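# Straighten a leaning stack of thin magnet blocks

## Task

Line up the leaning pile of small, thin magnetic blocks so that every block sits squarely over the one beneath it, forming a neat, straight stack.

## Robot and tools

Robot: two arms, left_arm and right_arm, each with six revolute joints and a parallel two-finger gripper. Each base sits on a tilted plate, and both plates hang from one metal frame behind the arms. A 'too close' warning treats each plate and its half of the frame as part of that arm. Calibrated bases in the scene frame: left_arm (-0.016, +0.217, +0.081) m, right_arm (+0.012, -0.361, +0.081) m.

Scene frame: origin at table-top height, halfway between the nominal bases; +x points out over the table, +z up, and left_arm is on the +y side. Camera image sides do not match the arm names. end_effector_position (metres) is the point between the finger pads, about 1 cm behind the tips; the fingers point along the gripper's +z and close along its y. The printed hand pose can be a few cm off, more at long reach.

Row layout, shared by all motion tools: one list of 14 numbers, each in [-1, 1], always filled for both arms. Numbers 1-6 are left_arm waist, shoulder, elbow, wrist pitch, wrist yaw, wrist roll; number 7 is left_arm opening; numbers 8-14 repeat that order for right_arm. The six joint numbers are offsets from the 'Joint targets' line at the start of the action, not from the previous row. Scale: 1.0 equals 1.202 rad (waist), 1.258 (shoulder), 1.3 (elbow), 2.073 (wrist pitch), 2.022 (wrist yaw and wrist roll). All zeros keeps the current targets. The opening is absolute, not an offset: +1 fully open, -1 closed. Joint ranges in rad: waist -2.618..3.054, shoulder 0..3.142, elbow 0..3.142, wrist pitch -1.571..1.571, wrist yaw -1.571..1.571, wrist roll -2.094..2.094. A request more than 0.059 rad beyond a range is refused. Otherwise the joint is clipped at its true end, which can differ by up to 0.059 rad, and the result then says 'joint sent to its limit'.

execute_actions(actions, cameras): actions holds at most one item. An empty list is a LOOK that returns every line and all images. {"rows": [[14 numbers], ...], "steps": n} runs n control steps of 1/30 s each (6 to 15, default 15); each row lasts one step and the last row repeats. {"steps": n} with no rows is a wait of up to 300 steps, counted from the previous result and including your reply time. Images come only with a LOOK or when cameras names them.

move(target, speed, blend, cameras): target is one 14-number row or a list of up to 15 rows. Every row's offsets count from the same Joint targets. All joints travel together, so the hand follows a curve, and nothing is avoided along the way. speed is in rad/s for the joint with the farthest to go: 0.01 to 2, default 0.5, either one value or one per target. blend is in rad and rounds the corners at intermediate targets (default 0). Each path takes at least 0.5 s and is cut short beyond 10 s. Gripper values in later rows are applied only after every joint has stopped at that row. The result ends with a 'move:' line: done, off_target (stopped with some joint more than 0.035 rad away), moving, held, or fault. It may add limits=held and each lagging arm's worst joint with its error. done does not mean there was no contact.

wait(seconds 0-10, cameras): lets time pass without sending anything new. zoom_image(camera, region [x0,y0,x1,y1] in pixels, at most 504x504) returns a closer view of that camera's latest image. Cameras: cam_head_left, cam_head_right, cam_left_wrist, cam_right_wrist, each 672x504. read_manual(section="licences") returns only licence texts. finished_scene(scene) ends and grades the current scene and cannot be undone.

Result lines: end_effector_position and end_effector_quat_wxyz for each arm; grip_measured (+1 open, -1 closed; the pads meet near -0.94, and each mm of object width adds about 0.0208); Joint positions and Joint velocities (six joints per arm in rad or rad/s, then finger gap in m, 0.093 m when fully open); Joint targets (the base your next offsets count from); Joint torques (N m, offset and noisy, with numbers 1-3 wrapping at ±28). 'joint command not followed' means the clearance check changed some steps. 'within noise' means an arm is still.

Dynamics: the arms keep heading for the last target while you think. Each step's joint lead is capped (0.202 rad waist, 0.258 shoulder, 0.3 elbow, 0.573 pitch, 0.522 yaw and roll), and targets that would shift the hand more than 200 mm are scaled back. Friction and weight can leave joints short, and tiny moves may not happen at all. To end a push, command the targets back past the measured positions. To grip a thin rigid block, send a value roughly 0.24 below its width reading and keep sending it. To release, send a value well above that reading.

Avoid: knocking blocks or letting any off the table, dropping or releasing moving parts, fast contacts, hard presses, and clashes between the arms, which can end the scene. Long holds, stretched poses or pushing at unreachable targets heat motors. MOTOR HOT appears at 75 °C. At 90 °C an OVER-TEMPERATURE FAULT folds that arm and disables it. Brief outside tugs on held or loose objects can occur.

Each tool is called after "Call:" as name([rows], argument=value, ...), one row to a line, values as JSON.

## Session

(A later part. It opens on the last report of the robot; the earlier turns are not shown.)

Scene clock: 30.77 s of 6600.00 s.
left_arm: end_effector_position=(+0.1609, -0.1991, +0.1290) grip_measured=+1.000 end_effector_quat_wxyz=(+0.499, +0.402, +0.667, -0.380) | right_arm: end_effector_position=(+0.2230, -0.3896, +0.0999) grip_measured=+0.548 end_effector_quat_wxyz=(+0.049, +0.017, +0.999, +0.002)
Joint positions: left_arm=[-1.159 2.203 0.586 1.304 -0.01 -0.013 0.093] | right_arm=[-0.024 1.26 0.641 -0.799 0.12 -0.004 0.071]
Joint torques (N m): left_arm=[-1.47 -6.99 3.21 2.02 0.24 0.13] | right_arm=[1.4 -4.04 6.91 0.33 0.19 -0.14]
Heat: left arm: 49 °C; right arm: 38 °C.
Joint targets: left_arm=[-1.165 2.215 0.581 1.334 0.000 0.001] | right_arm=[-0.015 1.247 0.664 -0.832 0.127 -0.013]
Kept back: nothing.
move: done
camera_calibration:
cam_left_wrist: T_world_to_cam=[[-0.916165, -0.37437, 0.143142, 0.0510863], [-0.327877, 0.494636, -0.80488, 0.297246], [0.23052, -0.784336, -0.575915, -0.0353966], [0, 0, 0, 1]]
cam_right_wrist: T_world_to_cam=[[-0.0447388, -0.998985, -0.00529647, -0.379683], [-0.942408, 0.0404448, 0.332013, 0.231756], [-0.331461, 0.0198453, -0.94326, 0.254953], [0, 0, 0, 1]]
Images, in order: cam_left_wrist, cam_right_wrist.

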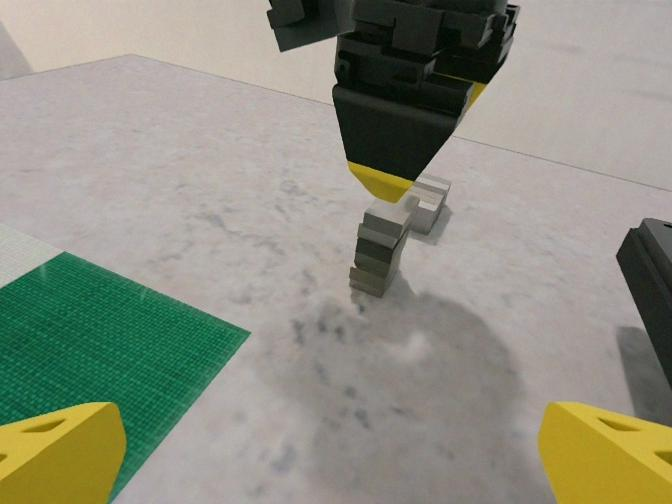

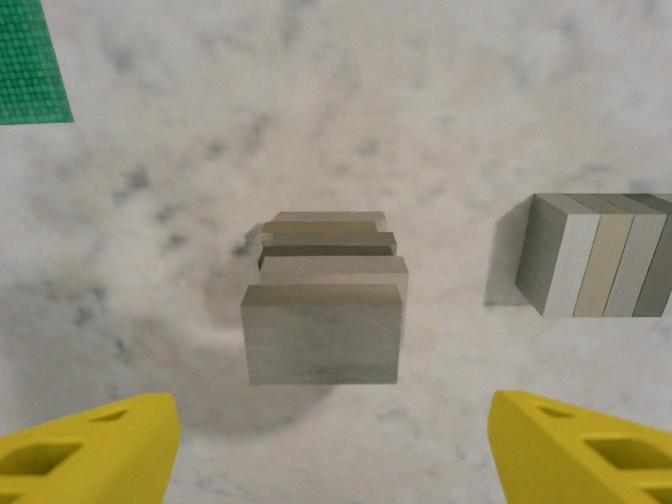

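Call:
move([
  [0,0,0,0,0,0,1,-0.0366,0.124,-0.11,0.1375,0,-0.0138,0.5],
  [0,0,0,0,0,0,1,-0.0582,0.2671,-0.1631,0.2581,0,-0.0267,0.5],
], speed=[0.35,0.25], blend=0.05, cameras=["cam_left_wrist","cam_right_wrist"])

Scene clock: 34.03 s of 6600.00 s.
left_arm: end_effector_position=(+0.1609, -0.1992, +0.1290) grip_measured=+1.000 end_effector_quat_wxyz=(+0.498, +0.402, +0.667, -0.380) | right_arm: end_effector_position=(+0.2282, -0.3902, +0.0125) grip_measured=+0.502 end_effector_quat_wxyz=(+0.049, +0.016, +0.999, -0.002)
Joint positions: left_arm=[-1.159 2.203 0.586 1.304 -0.01 -0.013 0.093] | right_arm=[-0.076 1.571 0.463 -0.304 0.12 -0.059 0.069]
Joint torques (N m): left_arm=[-1.52 -6.99 3.14 2.03 0.21 0.13] | right_arm=[-0.28 -2.8 2.61 0.79 0.18 -0.11]
Joint targets: left_arm=[-1.165 2.215 0.581 1.334 0.001 0.001] | right_arm=[-0.085 1.583 0.452 -0.297 0.127 -0.067]
Kept back: nothing.
move: done
camera_calibration:
cam_left_wrist: T_world_to_cam=[[-0.916295, -0.374021, 0.143223, 0.0511022], [-0.327743, 0.494706, -0.804892, 0.297238], [0.230193, -0.784458, -0.575879, -0.0353754], [0, 0, 0, 1]]
cam_right_wrist: T_world_to_cam=[[-0.0427056, -0.999083, 0.00298833, -0.381072], [-0.942537, 0.0412802, 0.331542, 0.266062], [-0.331361, 0.0113421, -0.943436, 0.170955], [0, 0, 0, 1]]
Images, in order: cam_left_wrist, cam_right_wrist.

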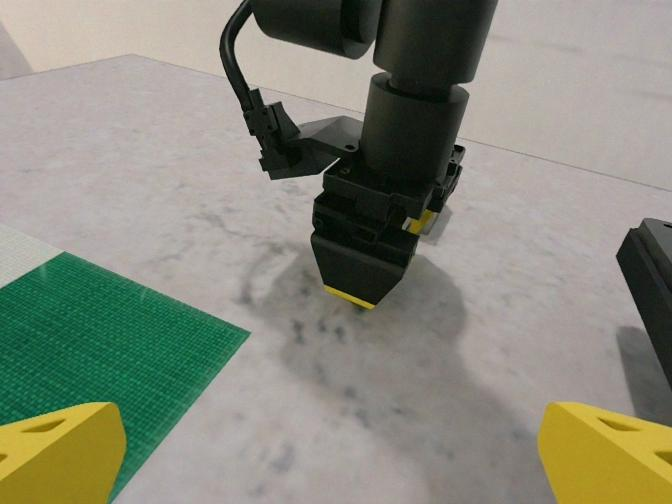

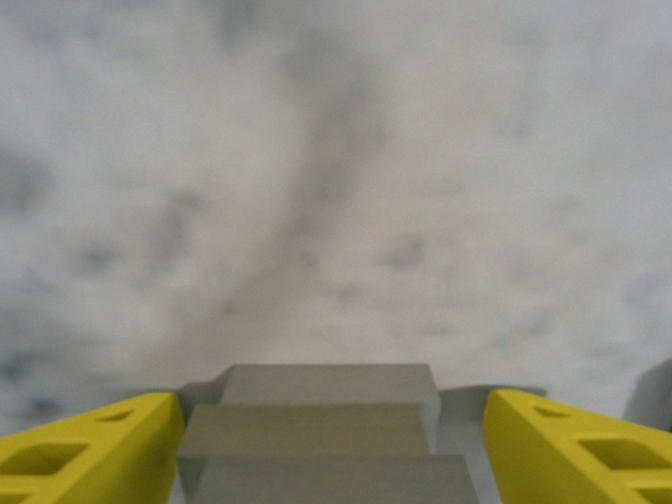

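Call:
execute_actions([
  {"rows":[[0,0,0,0,0,0,1,0,0,0,0,0,0,0.46],[0,0,0,0,0,0,1,0,0,0,0,0,0,0.42],[0,0,0,0,0,0,1,0,0,0,0,0,0,0.38],[0,0,0,0,0,0,1,0,0,0,0,0,0,0.34],[0,0,0,0,0,0,1,0,0,0,0,0,0,0.31],[0,0,0,0,0,0,1,0,0,0,0,0,0,0.28],[0,0,0,0,0,0,1,0,0,0,0,0,0,0.26],[0,0,0,0,0,0,1,0,0,0,0,0,0,0.24],[0,0,0,0,0,0,1,0,0,0,0,0,0,0.225],[0,0,0,0,0,0,1,0,0,0,0,0,0,0.21],[0,0,0,0,0,0,1,0,0,0,0,0,0,0.20],[0,0,0,0,0,0,1,0,0,0,0,0,0,0.19],[0,0,0,0,0,0,1,0,0,0,0,0,0,0.18],[0,0,0,0,0,0,1,0,0,0,0,0,0,0.17],[0,0,0,0,0,0,1,0,0,0,0,0,0,0.16]],"steps":15},
])

Call:
execute_actions([
  {"rows":[[0,0,0,0,0,0,1,0,0,0,0,0,0,0.15],[0,0,0,0,0,0,1,0,0,0,0,0,0,0.14],[0,0,0,0,0,0,1,0,0,0,0,0,0,0.13],[0,0,0,0,0,0,1,0,0,0,0,0,0,0.12],[0,0,0,0,0,0,1,0,0,0,0,0,0,0.11],[0,0,0,0,0,0,1,0,0,0,0,0,0,0.10],[0,0,0,0,0,0,1,0,0,0,0,0,0,0.09],[0,0,0,0,0,0,1,0,0,0,0,0,0,0.08],[0,0,0,0,0,0,1,0,0,0,0,0,0,0.07],[0,0,0,0,0,0,1,0,0,0,0,0,0,0.06],[0,0,0,0,0,0,1,0,0,0,0,0,0,0.05],[0,0,0,0,0,0,1,0,0,0,0,0,0,0.04],[0,0,0,0,0,0,1,0,0,0,0,0,0,0.03],[0,0,0,0,0,0,1,0,0,0,0,0,0,0.02],[0,0,0,0,0,0,1,0,0,0,0,0,0,0.01]],"steps":15},
])

Call:
execute_actions([
  {"rows":[[0,0,0,0,0,0,1,0,0,0,0,0,0,0.0],[0,0,0,0,0,0,1,0,0,0,0,0,0,-0.01],[0,0,0,0,0,0,1,0,0,0,0,0,0,-0.02],[0,0,0,0,0,0,1,0,0,0,0,0,0,-0.03],[0,0,0,0,0,0,1,0,0,0,0,0,0,-0.04],[0,0,0,0,0,0,1,0,0,0,0,0,0,-0.05],[0,0,0,0,0,0,1,0,0,0,0,0,0,-0.06],[0,0,0,0,0,0,1,0,0,0,0,0,0,-0.068],[0,0,0,0,0,0,1,0,0,0,0,0,0,-0.076],[0,0,0,0,0,0,1,0,0,0,0,0,0,-0.084],[0,0,0,0,0,0,1,0,0,0,0,0,0,-0.092],[0,0,0,0,0,0,1,0,0,0,0,0,0,-0.10],[0,0,0,0,0,0,1,0,0,0,0,0,0,-0.11],[0,0,0,0,0,0,1,0,0,0,0,0,0,-0.12],[0,0,0,0,0,0,1,0,0,0,0,0,0,-0.13]],"steps":15},
])

Call:
execute_actions([
  {"rows":[[0,0,0,0,0,0,1,0,0,0,0,0,0,-0.142],[0,0,0,0,0,0,1,0,0,0,0,0,0,-0.154],[0,0,0,0,0,0,1,0,0,0,0,0,0,-0.166],[0,0,0,0,0,0,1,0,0,0,0,0,0,-0.178],[0,0,0,0,0,0,1,0,0,0,0,0,0,-0.19],[0,0,0,0,0,0,1,0,0,0,0,0,0,-0.202],[0,0,0,0,0,0,1,0,0,0,0,0,0,-0.214],[0,0,0,0,0,0,1,0,0,0,0,0,0,-0.226],[0,0,0,0,0,0,1,0,0,0,0,0,0,-0.238],[0,0,0,0,0,0,1,0,0,0,0,0,0,-0.25],[0,0,0,0,0,0,1,0,0,0,0,0,0,-0.262],[0,0,0,0,0,0,1,0,0,0,0,0,0,-0.274],[0,0,0,0,0,0,1,0,0,0,0,0,0,-0.286],[0,0,0,0,0,0,1,0,0,0,0,0,0,-0.298],[0,0,0,0,0,0,1,0,0,0,0,0,0,-0.31]],"steps":15},
])

Call:
execute_actions([
  {"steps":15},
], cameras=["cam_left_wrist","cam_right_wrist"])

Call:
zoom_image(camera="cam_right_wrist", region=[150, 330, 520, 504])

Scene clock: 43.73 s of 6600.00 s.
Steps of this call (1-282: nothing new was sent; 283-291: this action's first 9). Readings (joint positions of left_arm | right_arm):
283: [-1.159 2.203 0.586 1.304 -0.010 -0.013] | [-0.076 1.571 0.463 -0.303 0.120 -0.059]
284: [-1.159 2.203 0.586 1.304 -0.010 -0.013] | [-0.076 1.571 0.463 -0.303 0.120 -0.059]
286: [-1.159 2.203 0.586 1.304 -0.010 -0.013] | [-0.076 1.571 0.463 -0.303 0.120 -0.059]
290: [-1.159 2.203 0.586 1.304 -0.010 -0.013] | [-0.076 1.571 0.463 -0.303 0.120 -0.059]
291: the state above

Scene clock: 44.23 s of 6600.00 s.
Steps of this call (1-6: your previous action's last 6; 7-15: this action's first 9). Readings (joint positions of left_arm | right_arm):
7: [-1.159 2.203 0.586 1.304 -0.010 -0.013] | [-0.076 1.571 0.463 -0.303 0.120 -0.059]
8: [-1.159 2.203 0.586 1.304 -0.010 -0.013] | [-0.076 1.571 0.463 -0.303 0.120 -0.059]
10: [-1.159 2.203 0.586 1.304 -0.010 -0.013] | [-0.076 1.571 0.463 -0.303 0.119 -0.059]
14: [-1.159 2.203 0.586 1.304 -0.010 -0.013] | [-0.076 1.571 0.463 -0.303 0.118 -0.059]
15: the state above

Scene clock: 44.73 s of 6600.00 s.
Steps of this call (1-6: your previous action's last 6; 7-15: this action's first 9). Readings (joint positions of left_arm | right_arm):
7: [-1.159 2.203 0.586 1.304 -0.010 -0.013] | [-0.076 1.571 0.463 -0.303 0.117 -0.059]
8: [-1.159 2.203 0.586 1.304 -0.010 -0.013] | [-0.076 1.571 0.463 -0.303 0.117 -0.059]
10: [-1.159 2.203 0.586 1.304 -0.010 -0.013] | [-0.076 1.571 0.463 -0.303 0.117 -0.059]
14: [-1.159 2.203 0.586 1.304 -0.010 -0.013] | [-0.076 1.571 0.463 -0.303 0.117 -0.059]
15: the state above

Scene clock: 45.23 s of 6600.00 s.
Steps of this call (1-6: your previous action's last 6; 7-15: this action's first 9). Readings (joint positions of left_arm | right_arm):
7: [-1.159 2.203 0.586 1.304 -0.010 -0.013] | [-0.076 1.571 0.463 -0.303 0.117 -0.059]
8: [-1.159 2.203 0.586 1.304 -0.010 -0.013] | [-0.076 1.571 0.463 -0.303 0.117 -0.059]
10: [-1.159 2.203 0.586 1.304 -0.010 -0.013] | [-0.076 1.571 0.463 -0.303 0.117 -0.059]
14: [-1.159 2.203 0.586 1.304 -0.010 -0.013] | [-0.076 1.571 0.463 -0.303 0.117 -0.059]
15: the state above

Scene clock: 45.73 s of 6600.00 s.
left_arm: end_effector_position=(+0.1609, -0.1992, +0.1290) grip_measured=+1.000 end_effector_quat_wxyz=(+0.498, +0.402, +0.667, -0.380) | right_arm: end_effector_position=(+0.2286, -0.3897, +0.0126) grip_measured=-0.182 end_effector_quat_wxyz=(+0.050, +0.016, +0.999, +0.000)
Joint positions: left_arm=[-1.159 2.203 0.586 1.304 -0.01 -0.013 0.093] | right_arm=[-0.076 1.571 0.463 -0.302 0.117 -0.059 0.036]
Joint torques (N m): left_arm=[-1.43 -7.05 3.17 2.02 0.22 0.13] | right_arm=[-0.31 -2.73 2.56 0.79 0.24 -0.09]
Joint targets: left_arm=[-1.165 2.215 0.581 1.334 0.001 0.001] | right_arm=[-0.085 1.583 0.452 -0.297 0.127 -0.067]
Steps of this call (1-6: your previous action's last 6; 7-15: toward your last target). Readings (joint positions of left_arm | right_arm):
1: [-1.159 2.203 0.586 1.304 -0.010 -0.013] | [-0.076 1.571 0.463 -0.302 0.117 -0.059]
2: [-1.159 2.203 0.586 1.304 -0.010 -0.013] | [-0.076 1.571 0.463 -0.302 0.117 -0.059]
4: [-1.159 2.203 0.586 1.304 -0.010 -0.013] | [-0.076 1.571 0.463 -0.302 0.117 -0.059]
8: [-1.159 2.203 0.586 1.304 -0.010 -0.013] | [-0.076 1.571 0.463 -0.302 0.117 -0.059]
15: the state above
All arms were judged still, so your last target was given up. Each gripper or tool keeps its last command.
camera_calibration:
cam_left_wrist: T_world_to_cam=[[-0.916295, -0.374021, 0.143223, 0.0511022], [-0.327743, 0.494706, -0.804892, 0.297238], [0.230193, -0.784458, -0.575879, -0.0353754], [0, 0, 0, 1]]
cam_right_wrist: T_world_to_cam=[[-0.0421763, -0.99911, -0.000331746, -0.380602], [-0.94316, 0.0397049, 0.329959, 0.265968], [-0.329653, 0.0142294, -0.943995, 0.171866], [0, 0, 0, 1]]
Images, in order: cam_left_wrist, cam_right_wrist.

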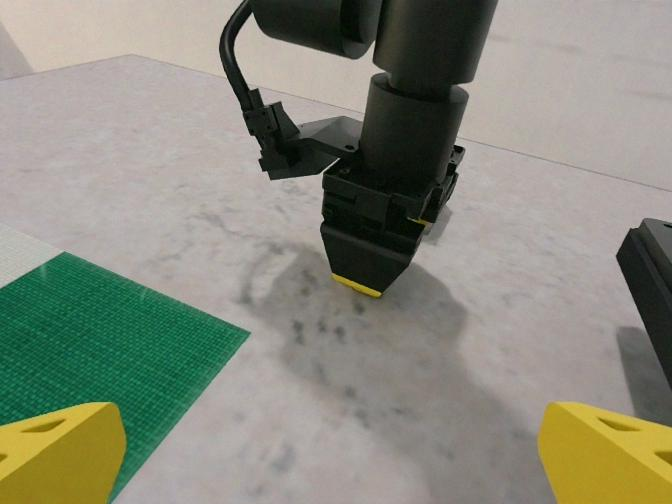

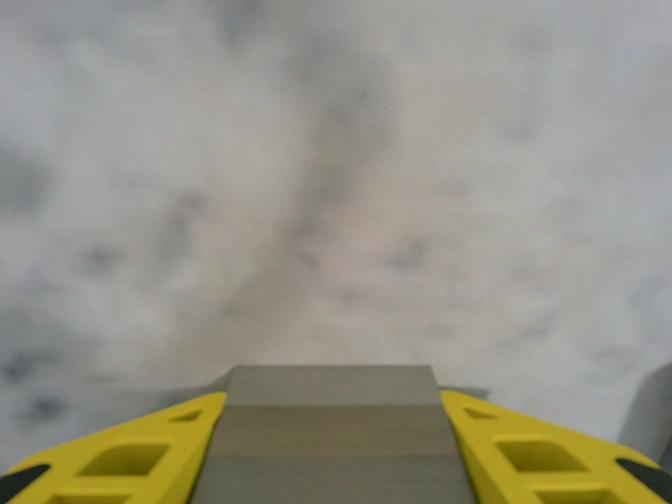

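Scaled by 1.362 from the camera's 672x504 image, which has a finer 960x720 frame.

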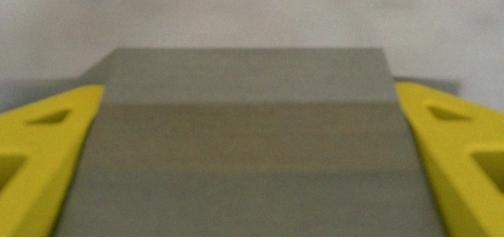

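Call:
execute_actions([
  {"rows":[[0,0,0,0,0,0,1,0,0,0,0,0,0,-0.27],[0,0,0,0,0,0,1,0,0,0,0,0,0,-0.24],[0,0,0,0,0,0,1,0,0,0,0,0,0,-0.215],[0,0,0,0,0,0,1,0,0,0,0,0,0,-0.195],[0,0,0,0,0,0,1,0,0,0,0,0,0,-0.18],[0,0,0,0,0,0,1,0,0,0,0,0,0,-0.165],[0,0,0,0,0,0,1,0,0,0,0,0,0,-0.15],[0,0,0,0,0,0,1,0,0,0,0,0,0,-0.14],[0,0,0,0,0,0,1,0,0,0,0,0,0,-0.13],[0,0,0,0,0,0,1,0,0,0,0,0,0,-0.12],[0,0,0,0,0,0,1,0,0,0,0,0,0,-0.11],[0,0,0,0,0,0,1,0,0,0,0,0,0,-0.10],[0,0,0,0,0,0,1,0,0,0,0,0,0,-0.09],[0,0,0,0,0,0,1,0,0,0,0,0,0,-0.08],[0,0,0,0,0,0,1,0,0,0,0,0,0,-0.07]],"steps":15},
])

Call:
execute_actions([
  {"rows":[[0,0,0,0,0,0,1,0,0,0,0,0,0,-0.06],[0,0,0,0,0,0,1,0,0,0,0,0,0,-0.05],[0,0,0,0,0,0,1,0,0,0,0,0,0,-0.03],[0,0,0,0,0,0,1,0,0,0,0,0,0,-0.01],[0,0,0,0,0,0,1,0,0,0,0,0,0,0.02],[0,0,0,0,0,0,1,0,0,0,0,0,0,0.05],[0,0,0,0,0,0,1,0,0,0,0,0,0,0.09],[0,0,0,0,0,0,1,0,0,0,0,0,0,0.13],[0,0,0,0,0,0,1,0,0,0,0,0,0,0.18],[0,0,0,0,0,0,1,0,0,0,0,0,0,0.23],[0,0,0,0,0,0,1,0,0,0,0,0,0,0.28],[0,0,0,0,0,0,1,0,0,0,0,0,0,0.32],[0,0,0,0,0,0,1,0,0,0,0,0,0,0.36],[0,0,0,0,0,0,1,0,0,0,0,0,0,0.39]],"steps":15},
])

Call:
move(target=[0,0,0,0,0,0,1,0.0254,-0.1165,0.0562,-0.0979,0,0.0141,0.4], speed=0.25, cameras=["cam_left_wrist","cam_right_wrist"])

Call:
zoom_image(camera="cam_right_wrist", region=[150, 260, 520, 504])

Scene clock: 47.17 s of 6600.00 s.
Steps of this call (1-34: nothing new was sent; 35-43: this action's first 9). Readings (joint positions of left_arm | right_arm):
35: [-1.159 2.203 0.586 1.304 -0.010 -0.013] | [-0.076 1.571 0.463 -0.302 0.117 -0.060]
36: [-1.159 2.203 0.586 1.304 -0.010 -0.013] | [-0.076 1.571 0.463 -0.302 0.117 -0.060]
38: [-1.159 2.203 0.586 1.304 -0.010 -0.013] | [-0.076 1.571 0.463 -0.302 0.117 -0.060]
42: [-1.159 2.203 0.586 1.304 -0.010 -0.013] | [-0.076 1.571 0.463 -0.302 0.117 -0.060]
43: the state above

Scene clock: 47.67 s of 6600.00 s.
Steps of this call (1-6: your previous action's last 6; 7-15: this action's first 9). Readings (joint positions of left_arm | right_arm):
7: [-1.159 2.203 0.586 1.304 -0.010 -0.013] | [-0.076 1.571 0.463 -0.302 0.117 -0.060]
8: [-1.159 2.203 0.586 1.304 -0.010 -0.013] | [-0.076 1.571 0.463 -0.302 0.117 -0.060]
10: [-1.159 2.203 0.586 1.304 -0.010 -0.013] | [-0.076 1.571 0.463 -0.302 0.117 -0.060]
14: [-1.159 2.203 0.586 1.304 -0.010 -0.013] | [-0.076 1.571 0.463 -0.302 0.117 -0.060]
15: the state above

Scene clock: 49.53 s of 6600.00 s.
left_arm: end_effector_position=(+0.1609, -0.1992, +0.1290) grip_measured=+1.000 end_effector_quat_wxyz=(+0.498, +0.402, +0.667, -0.380) | right_arm: end_effector_position=(+0.2267, -0.3901, +0.0393) grip_measured=+0.398 end_effector_quat_wxyz=(+0.049, +0.016, +0.999, +0.001)
Joint positions: left_arm=[-1.159 2.203 0.586 1.304 -0.01 -0.013 0.093] | right_arm=[-0.064 1.453 0.505 -0.466 0.117 -0.047 0.064]
Joint torques (N m): left_arm=[-1.54 -6.94 3.15 2.02 0.19 0.12] | right_arm=[1.37 -4.75 5.7 0.29 0.23 0.06]
Joint targets: left_arm=[-1.165 2.215 0.581 1.333 0.001 0.001] | right_arm=[-0.055 1.437 0.525 -0.500 0.127 -0.038]
Kept back: nothing.
move: done
camera_calibration:
cam_left_wrist: T_world_to_cam=[[-0.916295, -0.374021, 0.143223, 0.0511022], [-0.327743, 0.494706, -0.804892, 0.297238], [0.230193, -0.784458, -0.575879, -0.0353754], [0, 0, 0, 1]]
cam_right_wrist: T_world_to_cam=[[-0.0420946, -0.999111, -0.00237275, -0.381103], [-0.942305, 0.0389117, 0.332485, 0.254836], [-0.332097, 0.0162317, -0.943106, 0.19777], [0, 0, 0, 1]]
Images, in order: cam_left_wrist, cam_right_wrist.

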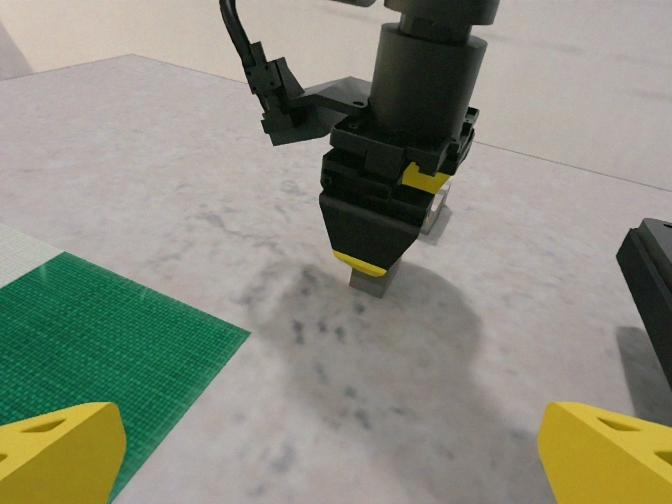

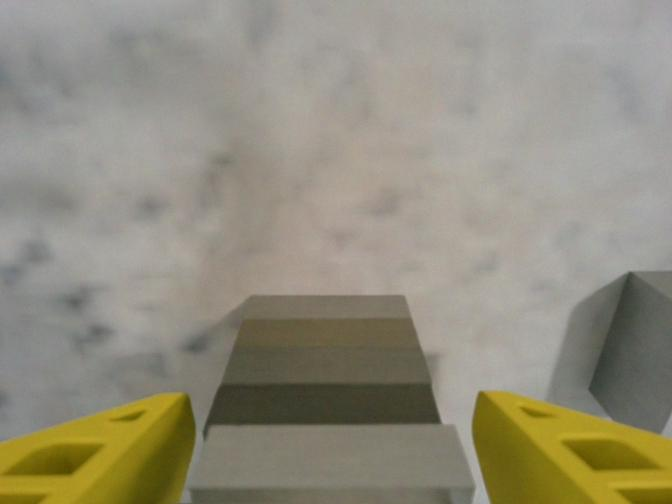

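Scaled by 1.362 from the camera's 672x504 image, which has a finer 960x720 frame.

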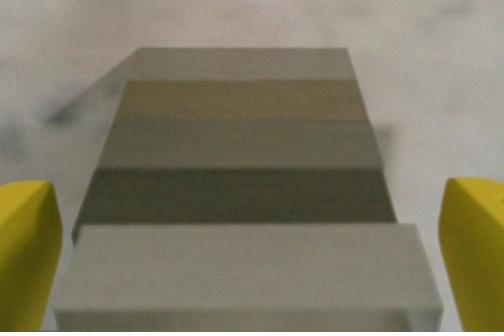

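Call:
execute_actions([
  {"rows":[[0,0,0,0,0,0,1,0,0,0,0,0,0,0.37],[0,0,0,0,0,0,1,0,0,0,0,0,0,0.34],[0,0,0,0,0,0,1,0,0,0,0,0,0,0.31],[0,0,0,0,0,0,1,0,0,0,0,0,0,0.28],[0,0,0,0,0,0,1,0,0,0,0,0,0,0.25],[0,0,0,0,0,0,1,0,0,0,0,0,0,0.22],[0,0,0,0,0,0,1,0,0,0,0,0,0,0.20],[0,0,0,0,0,0,1,0,0,0,0,0,0,0.18],[0,0,0,0,0,0,1,0,0,0,0,0,0,0.16],[0,0,0,0,0,0,1,0,0,0,0,0,0,0.14],[0,0,0,0,0,0,1,0,0,0,0,0,0,0.125],[0,0,0,0,0,0,1,0,0,0,0,0,0,0.11],[0,0,0,0,0,0,1,0,0,0,0,0,0,0.10],[0,0,0,0,0,0,1,0,0,0,0,0,0,0.09],[0,0,0,0,0,0,1,0,0,0,0,0,0,0.08]],"steps":15},
])

Call:
execute_actions([
  {"rows":[[0,0,0,0,0,0,1,0,0,0,0,0,0,0.07],[0,0,0,0,0,0,1,0,0,0,0,0,0,0.06],[0,0,0,0,0,0,1,0,0,0,0,0,0,0.05],[0,0,0,0,0,0,1,0,0,0,0,0,0,0.04],[0,0,0,0,0,0,1,0,0,0,0,0,0,0.03],[0,0,0,0,0,0,1,0,0,0,0,0,0,0.02],[0,0,0,0,0,0,1,0,0,0,0,0,0,0.01],[0,0,0,0,0,0,1,0,0,0,0,0,0,0.0],[0,0,0,0,0,0,1,0,0,0,0,0,0,-0.01],[0,0,0,0,0,0,1,0,0,0,0,0,0,-0.02],[0,0,0,0,0,0,1,0,0,0,0,0,0,-0.03],[0,0,0,0,0,0,1,0,0,0,0,0,0,-0.04],[0,0,0,0,0,0,1,0,0,0,0,0,0,-0.05],[0,0,0,0,0,0,1,0,0,0,0,0,0,-0.06],[0,0,0,0,0,0,1,0,0,0,0,0,0,-0.07]],"steps":15},
])

Call:
execute_actions([
  {"rows":[[0,0,0,0,0,0,1,0,0,0,0,0,0,-0.08],[0,0,0,0,0,0,1,0,0,0,0,0,0,-0.09],[0,0,0,0,0,0,1,0,0,0,0,0,0,-0.10],[0,0,0,0,0,0,1,0,0,0,0,0,0,-0.11],[0,0,0,0,0,0,1,0,0,0,0,0,0,-0.12],[0,0,0,0,0,0,1,0,0,0,0,0,0,-0.13],[0,0,0,0,0,0,1,0,0,0,0,0,0,-0.14],[0,0,0,0,0,0,1,0,0,0,0,0,0,-0.15],[0,0,0,0,0,0,1,0,0,0,0,0,0,-0.16],[0,0,0,0,0,0,1,0,0,0,0,0,0,-0.17],[0,0,0,0,0,0,1,0,0,0,0,0,0,-0.18],[0,0,0,0,0,0,1,0,0,0,0,0,0,-0.19],[0,0,0,0,0,0,1,0,0,0,0,0,0,-0.20],[0,0,0,0,0,0,1,0,0,0,0,0,0,-0.21],[0,0,0,0,0,0,1,0,0,0,0,0,0,-0.22]],"steps":15},
])

Call:
execute_actions([
  {"rows":[[0,0,0,0,0,0,1,0,0,0,0,0,0,-0.23],[0,0,0,0,0,0,1,0,0,0,0,0,0,-0.24],[0,0,0,0,0,0,1,0,0,0,0,0,0,-0.25],[0,0,0,0,0,0,1,0,0,0,0,0,0,-0.26],[0,0,0,0,0,0,1,0,0,0,0,0,0,-0.27],[0,0,0,0,0,0,1,0,0,0,0,0,0,-0.28],[0,0,0,0,0,0,1,0,0,0,0,0,0,-0.29],[0,0,0,0,0,0,1,0,0,0,0,0,0,-0.30]],"steps":15},
], cameras=["cam_left_wrist","cam_right_wrist"])

Call:
zoom_image(camera="cam_right_wrist", region=[150, 260, 520, 504])

Scene clock: 51.03 s of 6600.00 s.
Steps of this call (1-36: nothing new was sent; 37-45: this action's first 9). Readings (joint positions of left_arm | right_arm):
37: [-1.159 2.203 0.586 1.304 -0.010 -0.013] | [-0.064 1.453 0.505 -0.467 0.117 -0.046]
38: [-1.159 2.203 0.586 1.304 -0.010 -0.013] | [-0.064 1.453 0.505 -0.467 0.117 -0.046]
40: [-1.159 2.203 0.586 1.304 -0.010 -0.013] | [-0.064 1.453 0.505 -0.467 0.117 -0.046]
44: [-1.159 2.203 0.586 1.304 -0.010 -0.013] | [-0.064 1.453 0.505 -0.467 0.117 -0.046]
45: the state above

Scene clock: 51.53 s of 6600.00 s.
Steps of this call (1-6: your previous action's last 6; 7-15: this action's first 9). Readings (joint positions of left_arm | right_arm):
7: [-1.159 2.203 0.586 1.304 -0.010 -0.013] | [-0.064 1.453 0.505 -0.467 0.117 -0.046]
8: [-1.159 2.203 0.586 1.304 -0.010 -0.013] | [-0.064 1.453 0.505 -0.467 0.117 -0.046]
10: [-1.159 2.203 0.586 1.304 -0.010 -0.013] | [-0.064 1.453 0.505 -0.467 0.117 -0.046]
14: [-1.159 2.203 0.586 1.304 -0.010 -0.013] | [-0.064 1.453 0.505 -0.467 0.117 -0.046]
15: the state above

Scene clock: 52.03 s of 6600.00 s.
Steps of this call (1-6: your previous action's last 6; 7-15: this action's first 9). Readings (joint positions of left_arm | right_arm):
7: [-1.159 2.203 0.586 1.304 -0.010 -0.013] | [-0.062 1.453 0.505 -0.468 0.117 -0.046]
8: [-1.159 2.203 0.586 1.304 -0.010 -0.013] | [-0.062 1.453 0.505 -0.468 0.117 -0.046]
10: [-1.159 2.203 0.586 1.304 -0.010 -0.013] | [-0.062 1.453 0.505 -0.468 0.117 -0.046]
14: [-1.159 2.203 0.586 1.304 -0.010 -0.013] | [-0.062 1.453 0.505 -0.468 0.117 -0.046]
15: the state above

Scene clock: 52.53 s of 6600.00 s.
left_arm: end_effector_position=(+0.1609, -0.1992, +0.1290) grip_measured=+1.000 end_effector_quat_wxyz=(+0.498, +0.402, +0.667, -0.380) | right_arm: end_effector_position=(+0.2265, -0.3897, +0.0393) grip_measured=-0.176 end_effector_quat_wxyz=(+0.048, +0.015, +0.999, +0.001)
Joint positions: left_arm=[-1.159 2.203 0.586 1.304 -0.01 -0.013 0.093] | right_arm=[-0.062 1.453 0.505 -0.468 0.117 -0.046 0.037]
Joint torques (N m): left_arm=[-1.46 -7.05 3.04 2.03 0.2 0.11] | right_arm=[1.29 -4.93 5.7 0.29 0.24 0.06]
Joint targets: left_arm=[-1.165 2.215 0.581 1.333 0.001 0.001] | right_arm=[-0.055 1.437 0.525 -0.500 0.127 -0.039]
Steps of this call (1-6: your previous action's last 6; 7-15: this action's first 9). Readings (joint positions of left_arm | right_arm):
7: [-1.159 2.203 0.586 1.304 -0.010 -0.013] | [-0.062 1.453 0.505 -0.468 0.117 -0.046]
8: [-1.159 2.203 0.586 1.304 -0.010 -0.013] | [-0.062 1.453 0.505 -0.468 0.117 -0.046]
10: [-1.159 2.203 0.586 1.304 -0.010 -0.013] | [-0.062 1.453 0.505 -0.468 0.117 -0.046]
14: [-1.159 2.203 0.586 1.304 -0.010 -0.013] | [-0.062 1.453 0.505 -0.468 0.117 -0.046]
15: the state above
camera_calibration:
cam_left_wrist: T_world_to_cam=[[-0.916295, -0.374021, 0.143223, 0.0511022], [-0.327743, 0.494706, -0.804892, 0.297238], [0.230193, -0.784458, -0.575879, -0.0353754], [0, 0, 0, 1]]
cam_right_wrist: T_world_to_cam=[[-0.0404462, -0.999178, -0.00254128, -0.381075], [-0.942072, 0.0372868, 0.333332, 0.253895], [-0.332963, 0.0158761, -0.942806, 0.19776], [0, 0, 0, 1]]
Images, in order: cam_left_wrist, cam_right_wrist.

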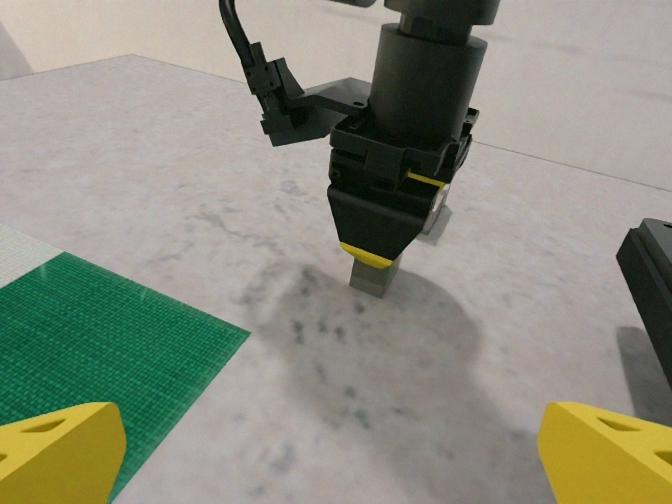

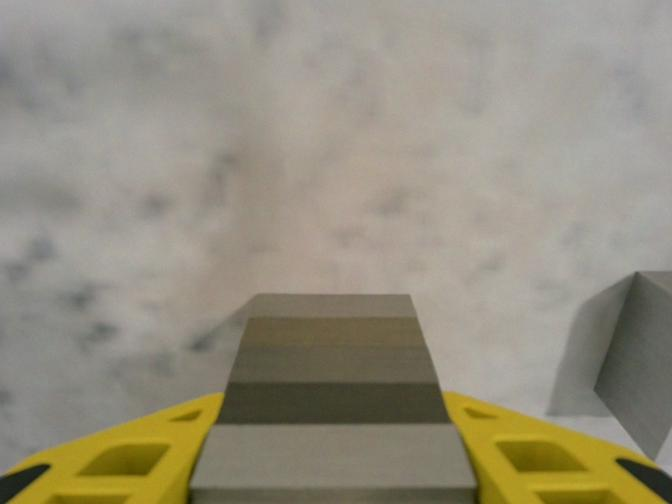

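Scaled by 1.362 from the camera's 672x504 image, which has a finer 960x720 frame.

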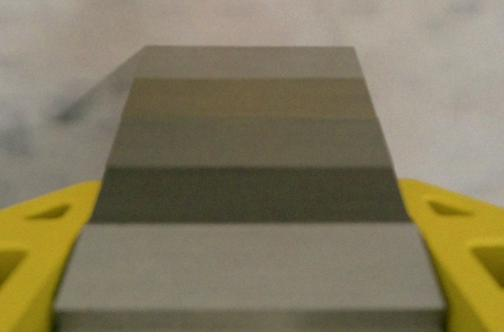

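Call:
execute_actions([
  {"rows":[[0,0,0,0,0,0,1,0,0,0,0,0,0,-0.26],[0,0,0,0,0,0,1,0,0,0,0,0,0,-0.23],[0,0,0,0,0,0,1,0,0,0,0,0,0,-0.205],[0,0,0,0,0,0,1,0,0,0,0,0,0,-0.19],[0,0,0,0,0,0,1,0,0,0,0,0,0,-0.175],[0,0,0,0,0,0,1,0,0,0,0,0,0,-0.16],[0,0,0,0,0,0,1,0,0,0,0,0,0,-0.15],[0,0,0,0,0,0,1,0,0,0,0,0,0,-0.14],[0,0,0,0,0,0,1,0,0,0,0,0,0,-0.13],[0,0,0,0,0,0,1,0,0,0,0,0,0,-0.12],[0,0,0,0,0,0,1,0,0,0,0,0,0,-0.11],[0,0,0,0,0,0,1,0,0,0,0,0,0,-0.10],[0,0,0,0,0,0,1,0,0,0,0,0,0,-0.09],[0,0,0,0,0,0,1,0,0,0,0,0,0,-0.08],[0,0,0,0,0,0,1,0,0,0,0,0,0,-0.07]],"steps":15},
])

Call:
execute_actions([
  {"rows":[[0,0,0,0,0,0,1,0,0,0,0,0,0,-0.06],[0,0,0,0,0,0,1,0,0,0,0,0,0,-0.05],[0,0,0,0,0,0,1,0,0,0,0,0,0,-0.03],[0,0,0,0,0,0,1,0,0,0,0,0,0,-0.01],[0,0,0,0,0,0,1,0,0,0,0,0,0,0.02],[0,0,0,0,0,0,1,0,0,0,0,0,0,0.05],[0,0,0,0,0,0,1,0,0,0,0,0,0,0.09],[0,0,0,0,0,0,1,0,0,0,0,0,0,0.13],[0,0,0,0,0,0,1,0,0,0,0,0,0,0.17],[0,0,0,0,0,0,1,0,0,0,0,0,0,0.21],[0,0,0,0,0,0,1,0,0,0,0,0,0,0.25],[0,0,0,0,0,0,1,0,0,0,0,0,0,0.29],[0,0,0,0,0,0,1,0,0,0,0,0,0,0.32],[0,0,0,0,0,0,1,0,0,0,0,0,0,0.35]],"steps":15},
])

Call:
move([
  [0,0,0,0,0,0,1,0.0333,-0.151,0.1069,-0.1602,0,0.0129,0.35],
  [0,0,0,0,0,0,1,0.0333,-0.151,0.1069,-0.1602,0,0.7962,0.35],
], speed=[0.4,1.0], blend=0.05, cameras=["cam_left_wrist","cam_right_wrist"])

Call:
zoom_image(camera="cam_left_wrist", region=[320, 190, 430, 310])

Call:
zoom_image(camera="cam_right_wrist", region=[210, 190, 460, 440])

Scene clock: 54.13 s of 6600.00 s.
Steps of this call (1-6: your previous action's last 6; 7-15: toward your last target; 16-39: nothing new was sent; 40-48: this action's first 9). Readings (joint positions of left_arm | right_arm):
40: [-1.159 2.203 0.586 1.304 -0.010 -0.013] | [-0.062 1.453 0.505 -0.468 0.117 -0.046]
41: [-1.159 2.203 0.586 1.304 -0.010 -0.013] | [-0.062 1.453 0.505 -0.468 0.117 -0.046]
43: [-1.159 2.203 0.586 1.304 -0.010 -0.013] | [-0.062 1.453 0.505 -0.468 0.117 -0.046]
47: [-1.159 2.203 0.586 1.304 -0.010 -0.013] | [-0.062 1.453 0.505 -0.468 0.117 -0.046]
48: the state above

Scene clock: 54.63 s of 6600.00 s.
Steps of this call (1-6: your previous action's last 6; 7-15: this action's first 9). Readings (joint positions of left_arm | right_arm):
7: [-1.159 2.203 0.586 1.304 -0.010 -0.013] | [-0.062 1.453 0.505 -0.468 0.117 -0.046]
8: [-1.159 2.203 0.586 1.304 -0.010 -0.013] | [-0.062 1.453 0.505 -0.468 0.117 -0.046]
10: [-1.159 2.203 0.586 1.304 -0.010 -0.013] | [-0.062 1.453 0.505 -0.468 0.117 -0.046]
14: [-1.159 2.203 0.586 1.304 -0.010 -0.013] | [-0.062 1.453 0.505 -0.468 0.117 -0.046]
15: the state above

Scene clock: 58.40 s of 6600.00 s.
left_arm: end_effector_position=(+0.1609, -0.1992, +0.1290) grip_measured=+1.000 end_effector_quat_wxyz=(+0.498, +0.402, +0.667, -0.380) | right_arm: end_effector_position=(+0.2227, -0.3890, +0.0997) grip_measured=+0.348 end_effector_quat_wxyz=(+0.032, +0.716, +0.696, +0.037)
Joint positions: left_arm=[-1.159 2.203 0.586 1.304 -0.01 -0.013 0.093] | right_arm=[-0.023 1.26 0.64 -0.799 0.118 1.562 0.062]
Joint torques (N m): left_arm=[-1.43 -6.95 3.15 2 0.22 0.11] | right_arm=[1.35 -3.79 7.01 0.24 0.25 0.1]
Joint targets: left_arm=[-1.165 2.215 0.581 1.333 0.000 0.001] | right_arm=[-0.014 1.247 0.664 -0.832 0.127 1.571]
Kept back: nothing.
move: done
camera_calibration:
cam_left_wrist: T_world_to_cam=[[-0.916295, -0.374021, 0.143223, 0.0511022], [-0.327743, 0.494706, -0.804892, 0.297238], [0.230193, -0.784458, -0.575879, -0.0353754], [0, 0, 0, 1]]
cam_right_wrist: T_world_to_cam=[[-0.994641, 0.040115, -0.0952854, 0.245704], [-0.0047783, 0.902831, 0.429969, 0.348439], [0.103275, 0.42812, -0.897801, 0.312166], [0, 0, 0, 1]]
Images, in order: cam_left_wrist, cam_right_wrist.

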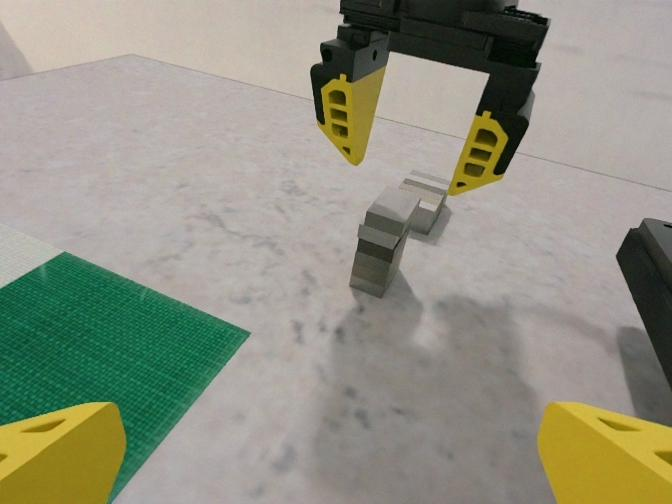

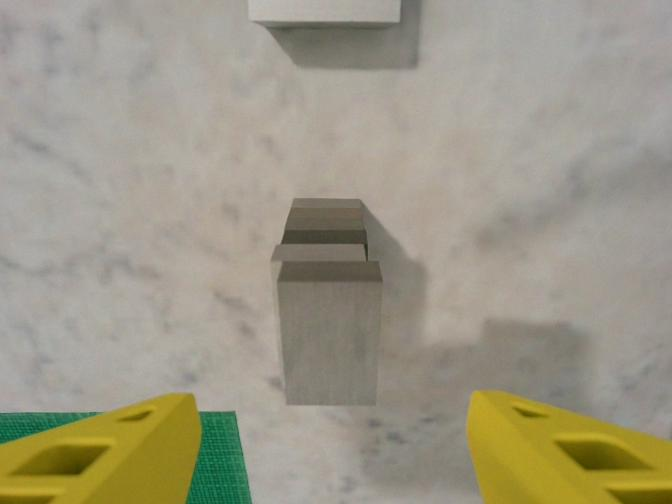

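Scaled by 4.200 from the camera's 672x504 image, which has a finer 960x720 frame.

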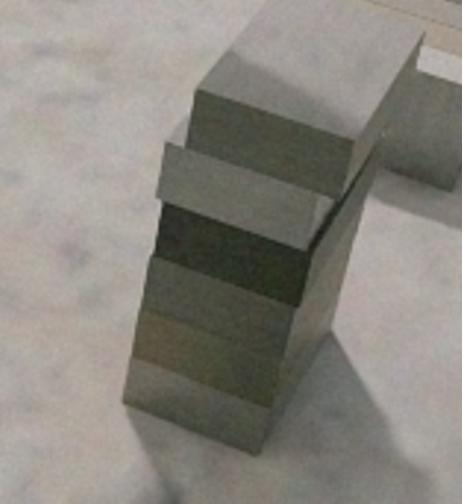

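Scaled by 2.016 from the camera's 672x504 image, which has a finer 960x720 frame.

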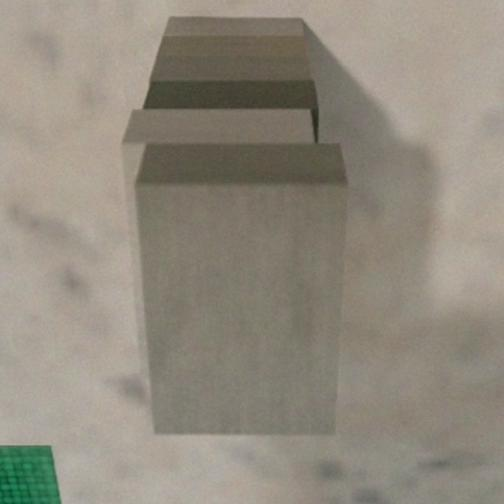

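Call:
move(target=[0,0,0,0,0,0,1,-0.0487,0.1725,-0.1323,0.1804,0,-0.0267,0.3], speed=0.3, cameras=["cam_left_wrist","cam_right_wrist"])

Scene clock: 60.90 s of 6600.00 s.
left_arm: end_effector_position=(+0.1609, -0.1992, +0.1290) grip_measured=+1.000 end_effector_quat_wxyz=(+0.498, +0.402, +0.667, -0.380) | right_arm: end_effector_position=(+0.2264, -0.3903, +0.0390) grip_measured=+0.302 end_effector_quat_wxyz=(+0.034, +0.718, +0.695, +0.035)
Joint positions: left_arm=[-1.159 2.203 0.586 1.304 -0.01 -0.013 0.093] | right_arm=[-0.064 1.453 0.503 -0.465 0.118 1.525 0.06]
Joint torques (N m): left_arm=[-1.46 -7.02 3.11 2 0.19 0.11] | right_arm=[-0.35 -2.39 3.15 0.72 0.31 -0.1]
Joint targets: left_arm=[-1.165 2.215 0.581 1.333 0.000 0.001] | right_arm=[-0.073 1.464 0.492 -0.458 0.127 1.518]
Kept back: nothing.
move: done
camera_calibration:
cam_left_wrist: T_world_to_cam=[[-0.916295, -0.374021, 0.143223, 0.0511022], [-0.327743, 0.494706, -0.804892, 0.297238], [0.230193, -0.784458, -0.575879, -0.0353754], [0, 0, 0, 1]]
cam_right_wrist: T_world_to_cam=[[-0.994482, 0.0437627, -0.0953467, 0.245042], [-0.000874802, 0.905349, 0.424666, 0.376032], [0.104907, 0.422406, -0.900315, 0.255371], [0, 0, 0, 1]]
Images, in order: cam_left_wrist, cam_right_wrist.

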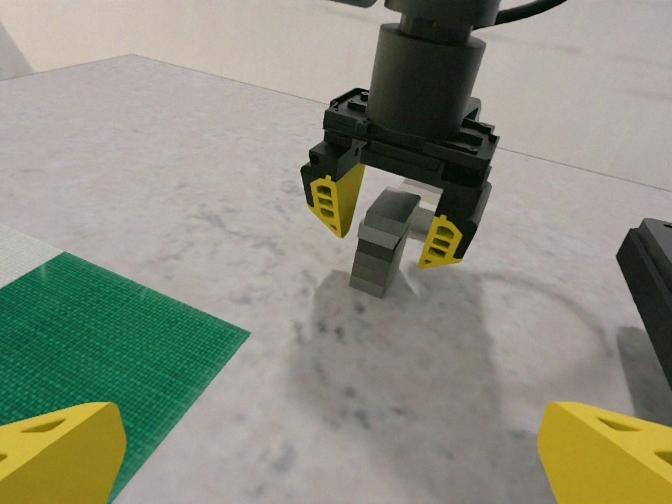

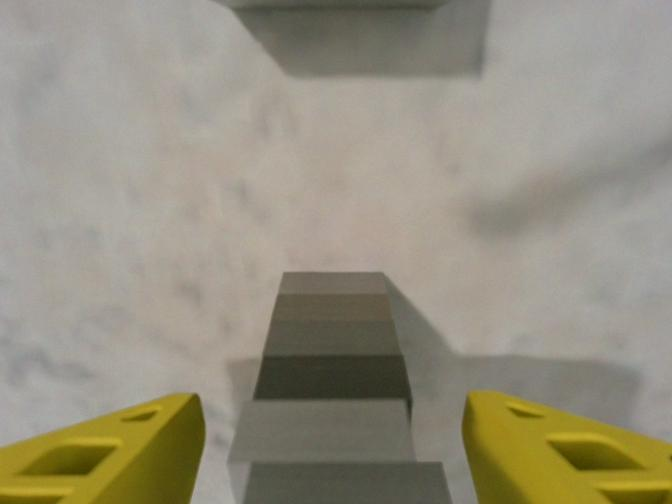

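Call:
execute_actions([
  {"rows":[[0,0,0,0,0,0,1,0,0,0,0,0,0,0.26],[0,0,0,0,0,0,1,0,0,0,0,0,0,0.21],[0,0,0,0,0,0,1,0,0,0,0,0,0,0.16],[0,0,0,0,0,0,1,0,0,0,0,0,0,0.11],[0,0,0,0,0,0,1,0,0,0,0,0,0,0.06],[0,0,0,0,0,0,1,0,0,0,0,0,0,0.02],[0,0,0,0,0,0,1,0,0,0,0,0,0,-0.02],[0,0,0,0,0,0,1,0,0,0,0,0,0,-0.06],[0,0,0,0,0,0,1,0,0,0,0,0,0,-0.09],[0,0,0,0,0,0,1,0,0,0,0,0,0,-0.12],[0,0,0,0,0,0,1,0,0,0,0,0,0,-0.15],[0,0,0,0,0,0,1,0,0,0,0,0,0,-0.17],[0,0,0,0,0,0,1,0,0,0,0,0,0,-0.19],[0,0,0,0,0,0,1,0,0,0,0,0,0,-0.21],[0,0,0,0,0,0,1,0,0,0,0,0,0,-0.22]],"steps":15},
])

Call:
execute_actions([
  {"rows":[[0,0,0,0,0,0,1,0,0,0,0,0,0,-0.23],[0,0,0,0,0,0,1,0,0,0,0,0,0,-0.24],[0,0,0,0,0,0,1,0,0,0,0,0,0,-0.25],[0,0,0,0,0,0,1,0,0,0,0,0,0,-0.26],[0,0,0,0,0,0,1,0,0,0,0,0,0,-0.27],[0,0,0,0,0,0,1,0,0,0,0,0,0,-0.28],[0,0,0,0,0,0,1,0,0,0,0,0,0,-0.29],[0,0,0,0,0,0,1,0,0,0,0,0,0,-0.30],[0,0,0,0,0,0,1,0,0,0,0,0,0,-0.31],[0,0,0,0,0,0,1,0,0,0,0,0,0,-0.32],[0,0,0,0,0,0,1,0,0,0,0,0,0,-0.33],[0,0,0,0,0,0,1,0,0,0,0,0,0,-0.34],[0,0,0,0,0,0,1,0,0,0,0,0,0,-0.35],[0,0,0,0,0,0,1,0,0,0,0,0,0,-0.36],[0,0,0,0,0,0,1,0,0,0,0,0,0,-0.37]],"steps":15},
])

Call:
execute_actions([
  {"rows":[[0,0,0,0,0,0,1,0,0,0,0,0,0,-0.38],[0,0,0,0,0,0,1,0,0,0,0,0,0,-0.39],[0,0,0,0,0,0,1,0,0,0,0,0,0,-0.40],[0,0,0,0,0,0,1,0,0,0,0,0,0,-0.41],[0,0,0,0,0,0,1,0,0,0,0,0,0,-0.42],[0,0,0,0,0,0,1,0,0,0,0,0,0,-0.43],[0,0,0,0,0,0,1,0,0,0,0,0,0,-0.44],[0,0,0,0,0,0,1,0,0,0,0,0,0,-0.45],[0,0,0,0,0,0,1,0,0,0,0,0,0,-0.46],[0,0,0,0,0,0,1,0,0,0,0,0,0,-0.47],[0,0,0,0,0,0,1,0,0,0,0,0,0,-0.48],[0,0,0,0,0,0,1,0,0,0,0,0,0,-0.49],[0,0,0,0,0,0,1,0,0,0,0,0,0,-0.50],[0,0,0,0,0,0,1,0,0,0,0,0,0,-0.51],[0,0,0,0,0,0,1,0,0,0,0,0,0,-0.52]],"steps":15},
])

Call:
execute_actions([
  {"rows":[[0,0,0,0,0,0,1,0,0,0,0,0,0,-0.53],[0,0,0,0,0,0,1,0,0,0,0,0,0,-0.54],[0,0,0,0,0,0,1,0,0,0,0,0,0,-0.55],[0,0,0,0,0,0,1,0,0,0,0,0,0,-0.56],[0,0,0,0,0,0,1,0,0,0,0,0,0,-0.57],[0,0,0,0,0,0,1,0,0,0,0,0,0,-0.58],[0,0,0,0,0,0,1,0,0,0,0,0,0,-0.59],[0,0,0,0,0,0,1,0,0,0,0,0,0,-0.60]],"steps":15},
], cameras=["cam_left_wrist","cam_right_wrist"])

Call:
zoom_image(camera="cam_left_wrist", region=[320, 190, 430, 310])

Call:
zoom_image(camera="cam_right_wrist", region=[200, 260, 460, 504])

Scene clock: 62.57 s of 6600.00 s.
Steps of this call (1-41: nothing new was sent; 42-50: this action's first 9). Readings (joint positions of left_arm | right_arm):
42: [-1.159 2.203 0.586 1.304 -0.010 -0.013] | [-0.064 1.453 0.503 -0.464 0.118 1.525]
43: [-1.159 2.203 0.586 1.304 -0.010 -0.013] | [-0.064 1.453 0.503 -0.464 0.118 1.525]
45: [-1.159 2.203 0.586 1.304 -0.010 -0.013] | [-0.064 1.453 0.503 -0.464 0.118 1.525]
49: [-1.159 2.203 0.586 1.304 -0.010 -0.013] | [-0.064 1.453 0.503 -0.464 0.118 1.525]
50: the state above

Scene clock: 63.07 s of 6600.00 s.
Steps of this call (1-6: your previous action's last 6; 7-15: this action's first 9). Readings (joint positions of left_arm | right_arm):
7: [-1.159 2.203 0.586 1.304 -0.010 -0.013] | [-0.064 1.453 0.503 -0.464 0.118 1.525]
8: [-1.159 2.203 0.586 1.304 -0.010 -0.013] | [-0.064 1.453 0.503 -0.464 0.118 1.525]
10: [-1.159 2.203 0.586 1.304 -0.010 -0.013] | [-0.064 1.453 0.503 -0.464 0.118 1.525]
14: [-1.159 2.203 0.586 1.304 -0.010 -0.013] | [-0.064 1.453 0.503 -0.464 0.118 1.525]
15: the state above

Scene clock: 63.57 s of 6600.00 s.
Steps of this call (1-6: your previous action's last 6; 7-15: this action's first 9). Readings (joint positions of left_arm | right_arm):
7: [-1.159 2.203 0.586 1.304 -0.010 -0.013] | [-0.064 1.453 0.503 -0.463 0.118 1.525]
8: [-1.159 2.203 0.586 1.304 -0.010 -0.013] | [-0.064 1.453 0.503 -0.463 0.118 1.525]
10: [-1.159 2.203 0.586 1.304 -0.010 -0.013] | [-0.064 1.453 0.503 -0.463 0.118 1.525]
14: [-1.159 2.203 0.586 1.304 -0.010 -0.013] | [-0.064 1.453 0.503 -0.463 0.118 1.524]
15: the state above

Scene clock: 64.07 s of 6600.00 s.
left_arm: end_effector_position=(+0.1609, -0.1992, +0.1290) grip_measured=+1.000 end_effector_quat_wxyz=(+0.498, +0.402, +0.667, -0.380) | right_arm: end_effector_position=(+0.2270, -0.3904, +0.0391) grip_measured=-0.494 end_effector_quat_wxyz=(+0.035, +0.717, +0.695, +0.036)
Joint positions: left_arm=[-1.159 2.203 0.586 1.304 -0.01 -0.013 0.093] | right_arm=[-0.064 1.453 0.503 -0.463 0.118 1.524 0.021]
Joint torques (N m): left_arm=[-1.39 -7.06 3.22 2.02 0.22 0.11] | right_arm=[-0.38 -2.52 3.1 0.71 0.27 -0.1]
Joint targets: left_arm=[-1.165 2.215 0.581 1.333 0.000 0.001] | right_arm=[-0.073 1.464 0.492 -0.458 0.127 1.517]
Steps of this call (1-6: your previous action's last 6; 7-15: this action's first 9). Readings (joint positions of left_arm | right_arm):
7: [-1.159 2.203 0.586 1.304 -0.010 -0.013] | [-0.064 1.453 0.503 -0.463 0.118 1.524]
8: [-1.159 2.203 0.586 1.304 -0.010 -0.013] | [-0.064 1.453 0.503 -0.463 0.118 1.524]
10: [-1.159 2.203 0.586 1.304 -0.010 -0.013] | [-0.064 1.453 0.503 -0.463 0.118 1.524]
14: [-1.159 2.203 0.586 1.304 -0.010 -0.013] | [-0.064 1.453 0.503 -0.463 0.118 1.524]
15: the state above
camera_calibration:
cam_left_wrist: T_world_to_cam=[[-0.916295, -0.374021, 0.143223, 0.0511022], [-0.327743, 0.494706, -0.804892, 0.297238], [0.230193, -0.784458, -0.575879, -0.0353754], [0, 0, 0, 1]]
cam_right_wrist: T_world_to_cam=[[-0.994316, 0.0425063, -0.0976125, 0.245155], [-0.0029541, 0.905475, 0.424389, 0.376581], [0.106425, 0.422265, -0.900203, 0.254976], [0, 0, 0, 1]]
Images, in order: cam_left_wrist, cam_right_wrist.

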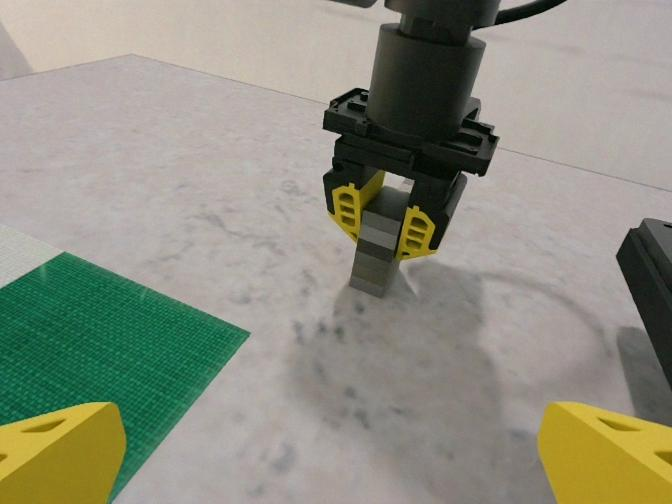

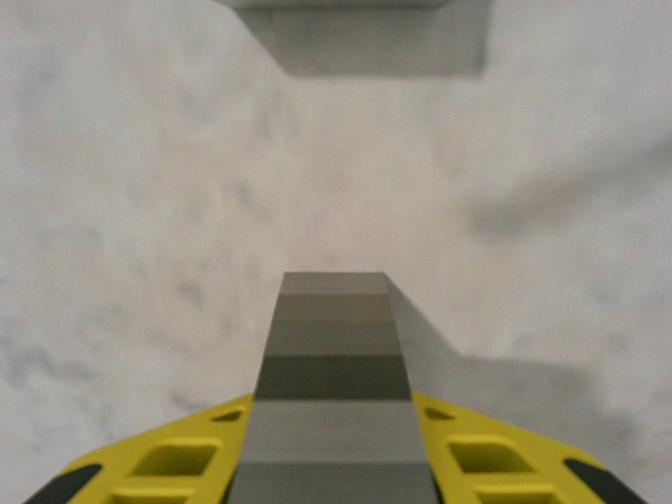

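Scaled by 4.200 from the camera's 672x504 image, which has a finer 960x720 frame.

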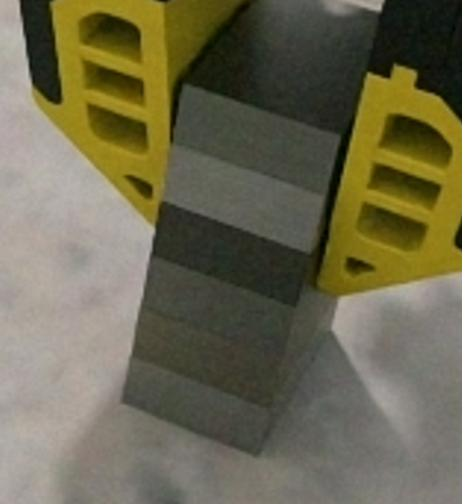

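Scaled by 1.938 from the camera's 672x504 image, which has a finer 960x720 frame.

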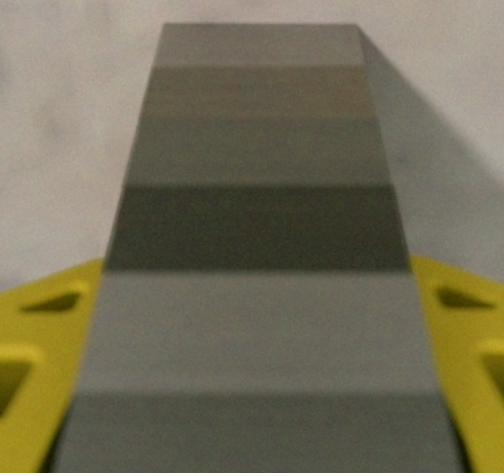

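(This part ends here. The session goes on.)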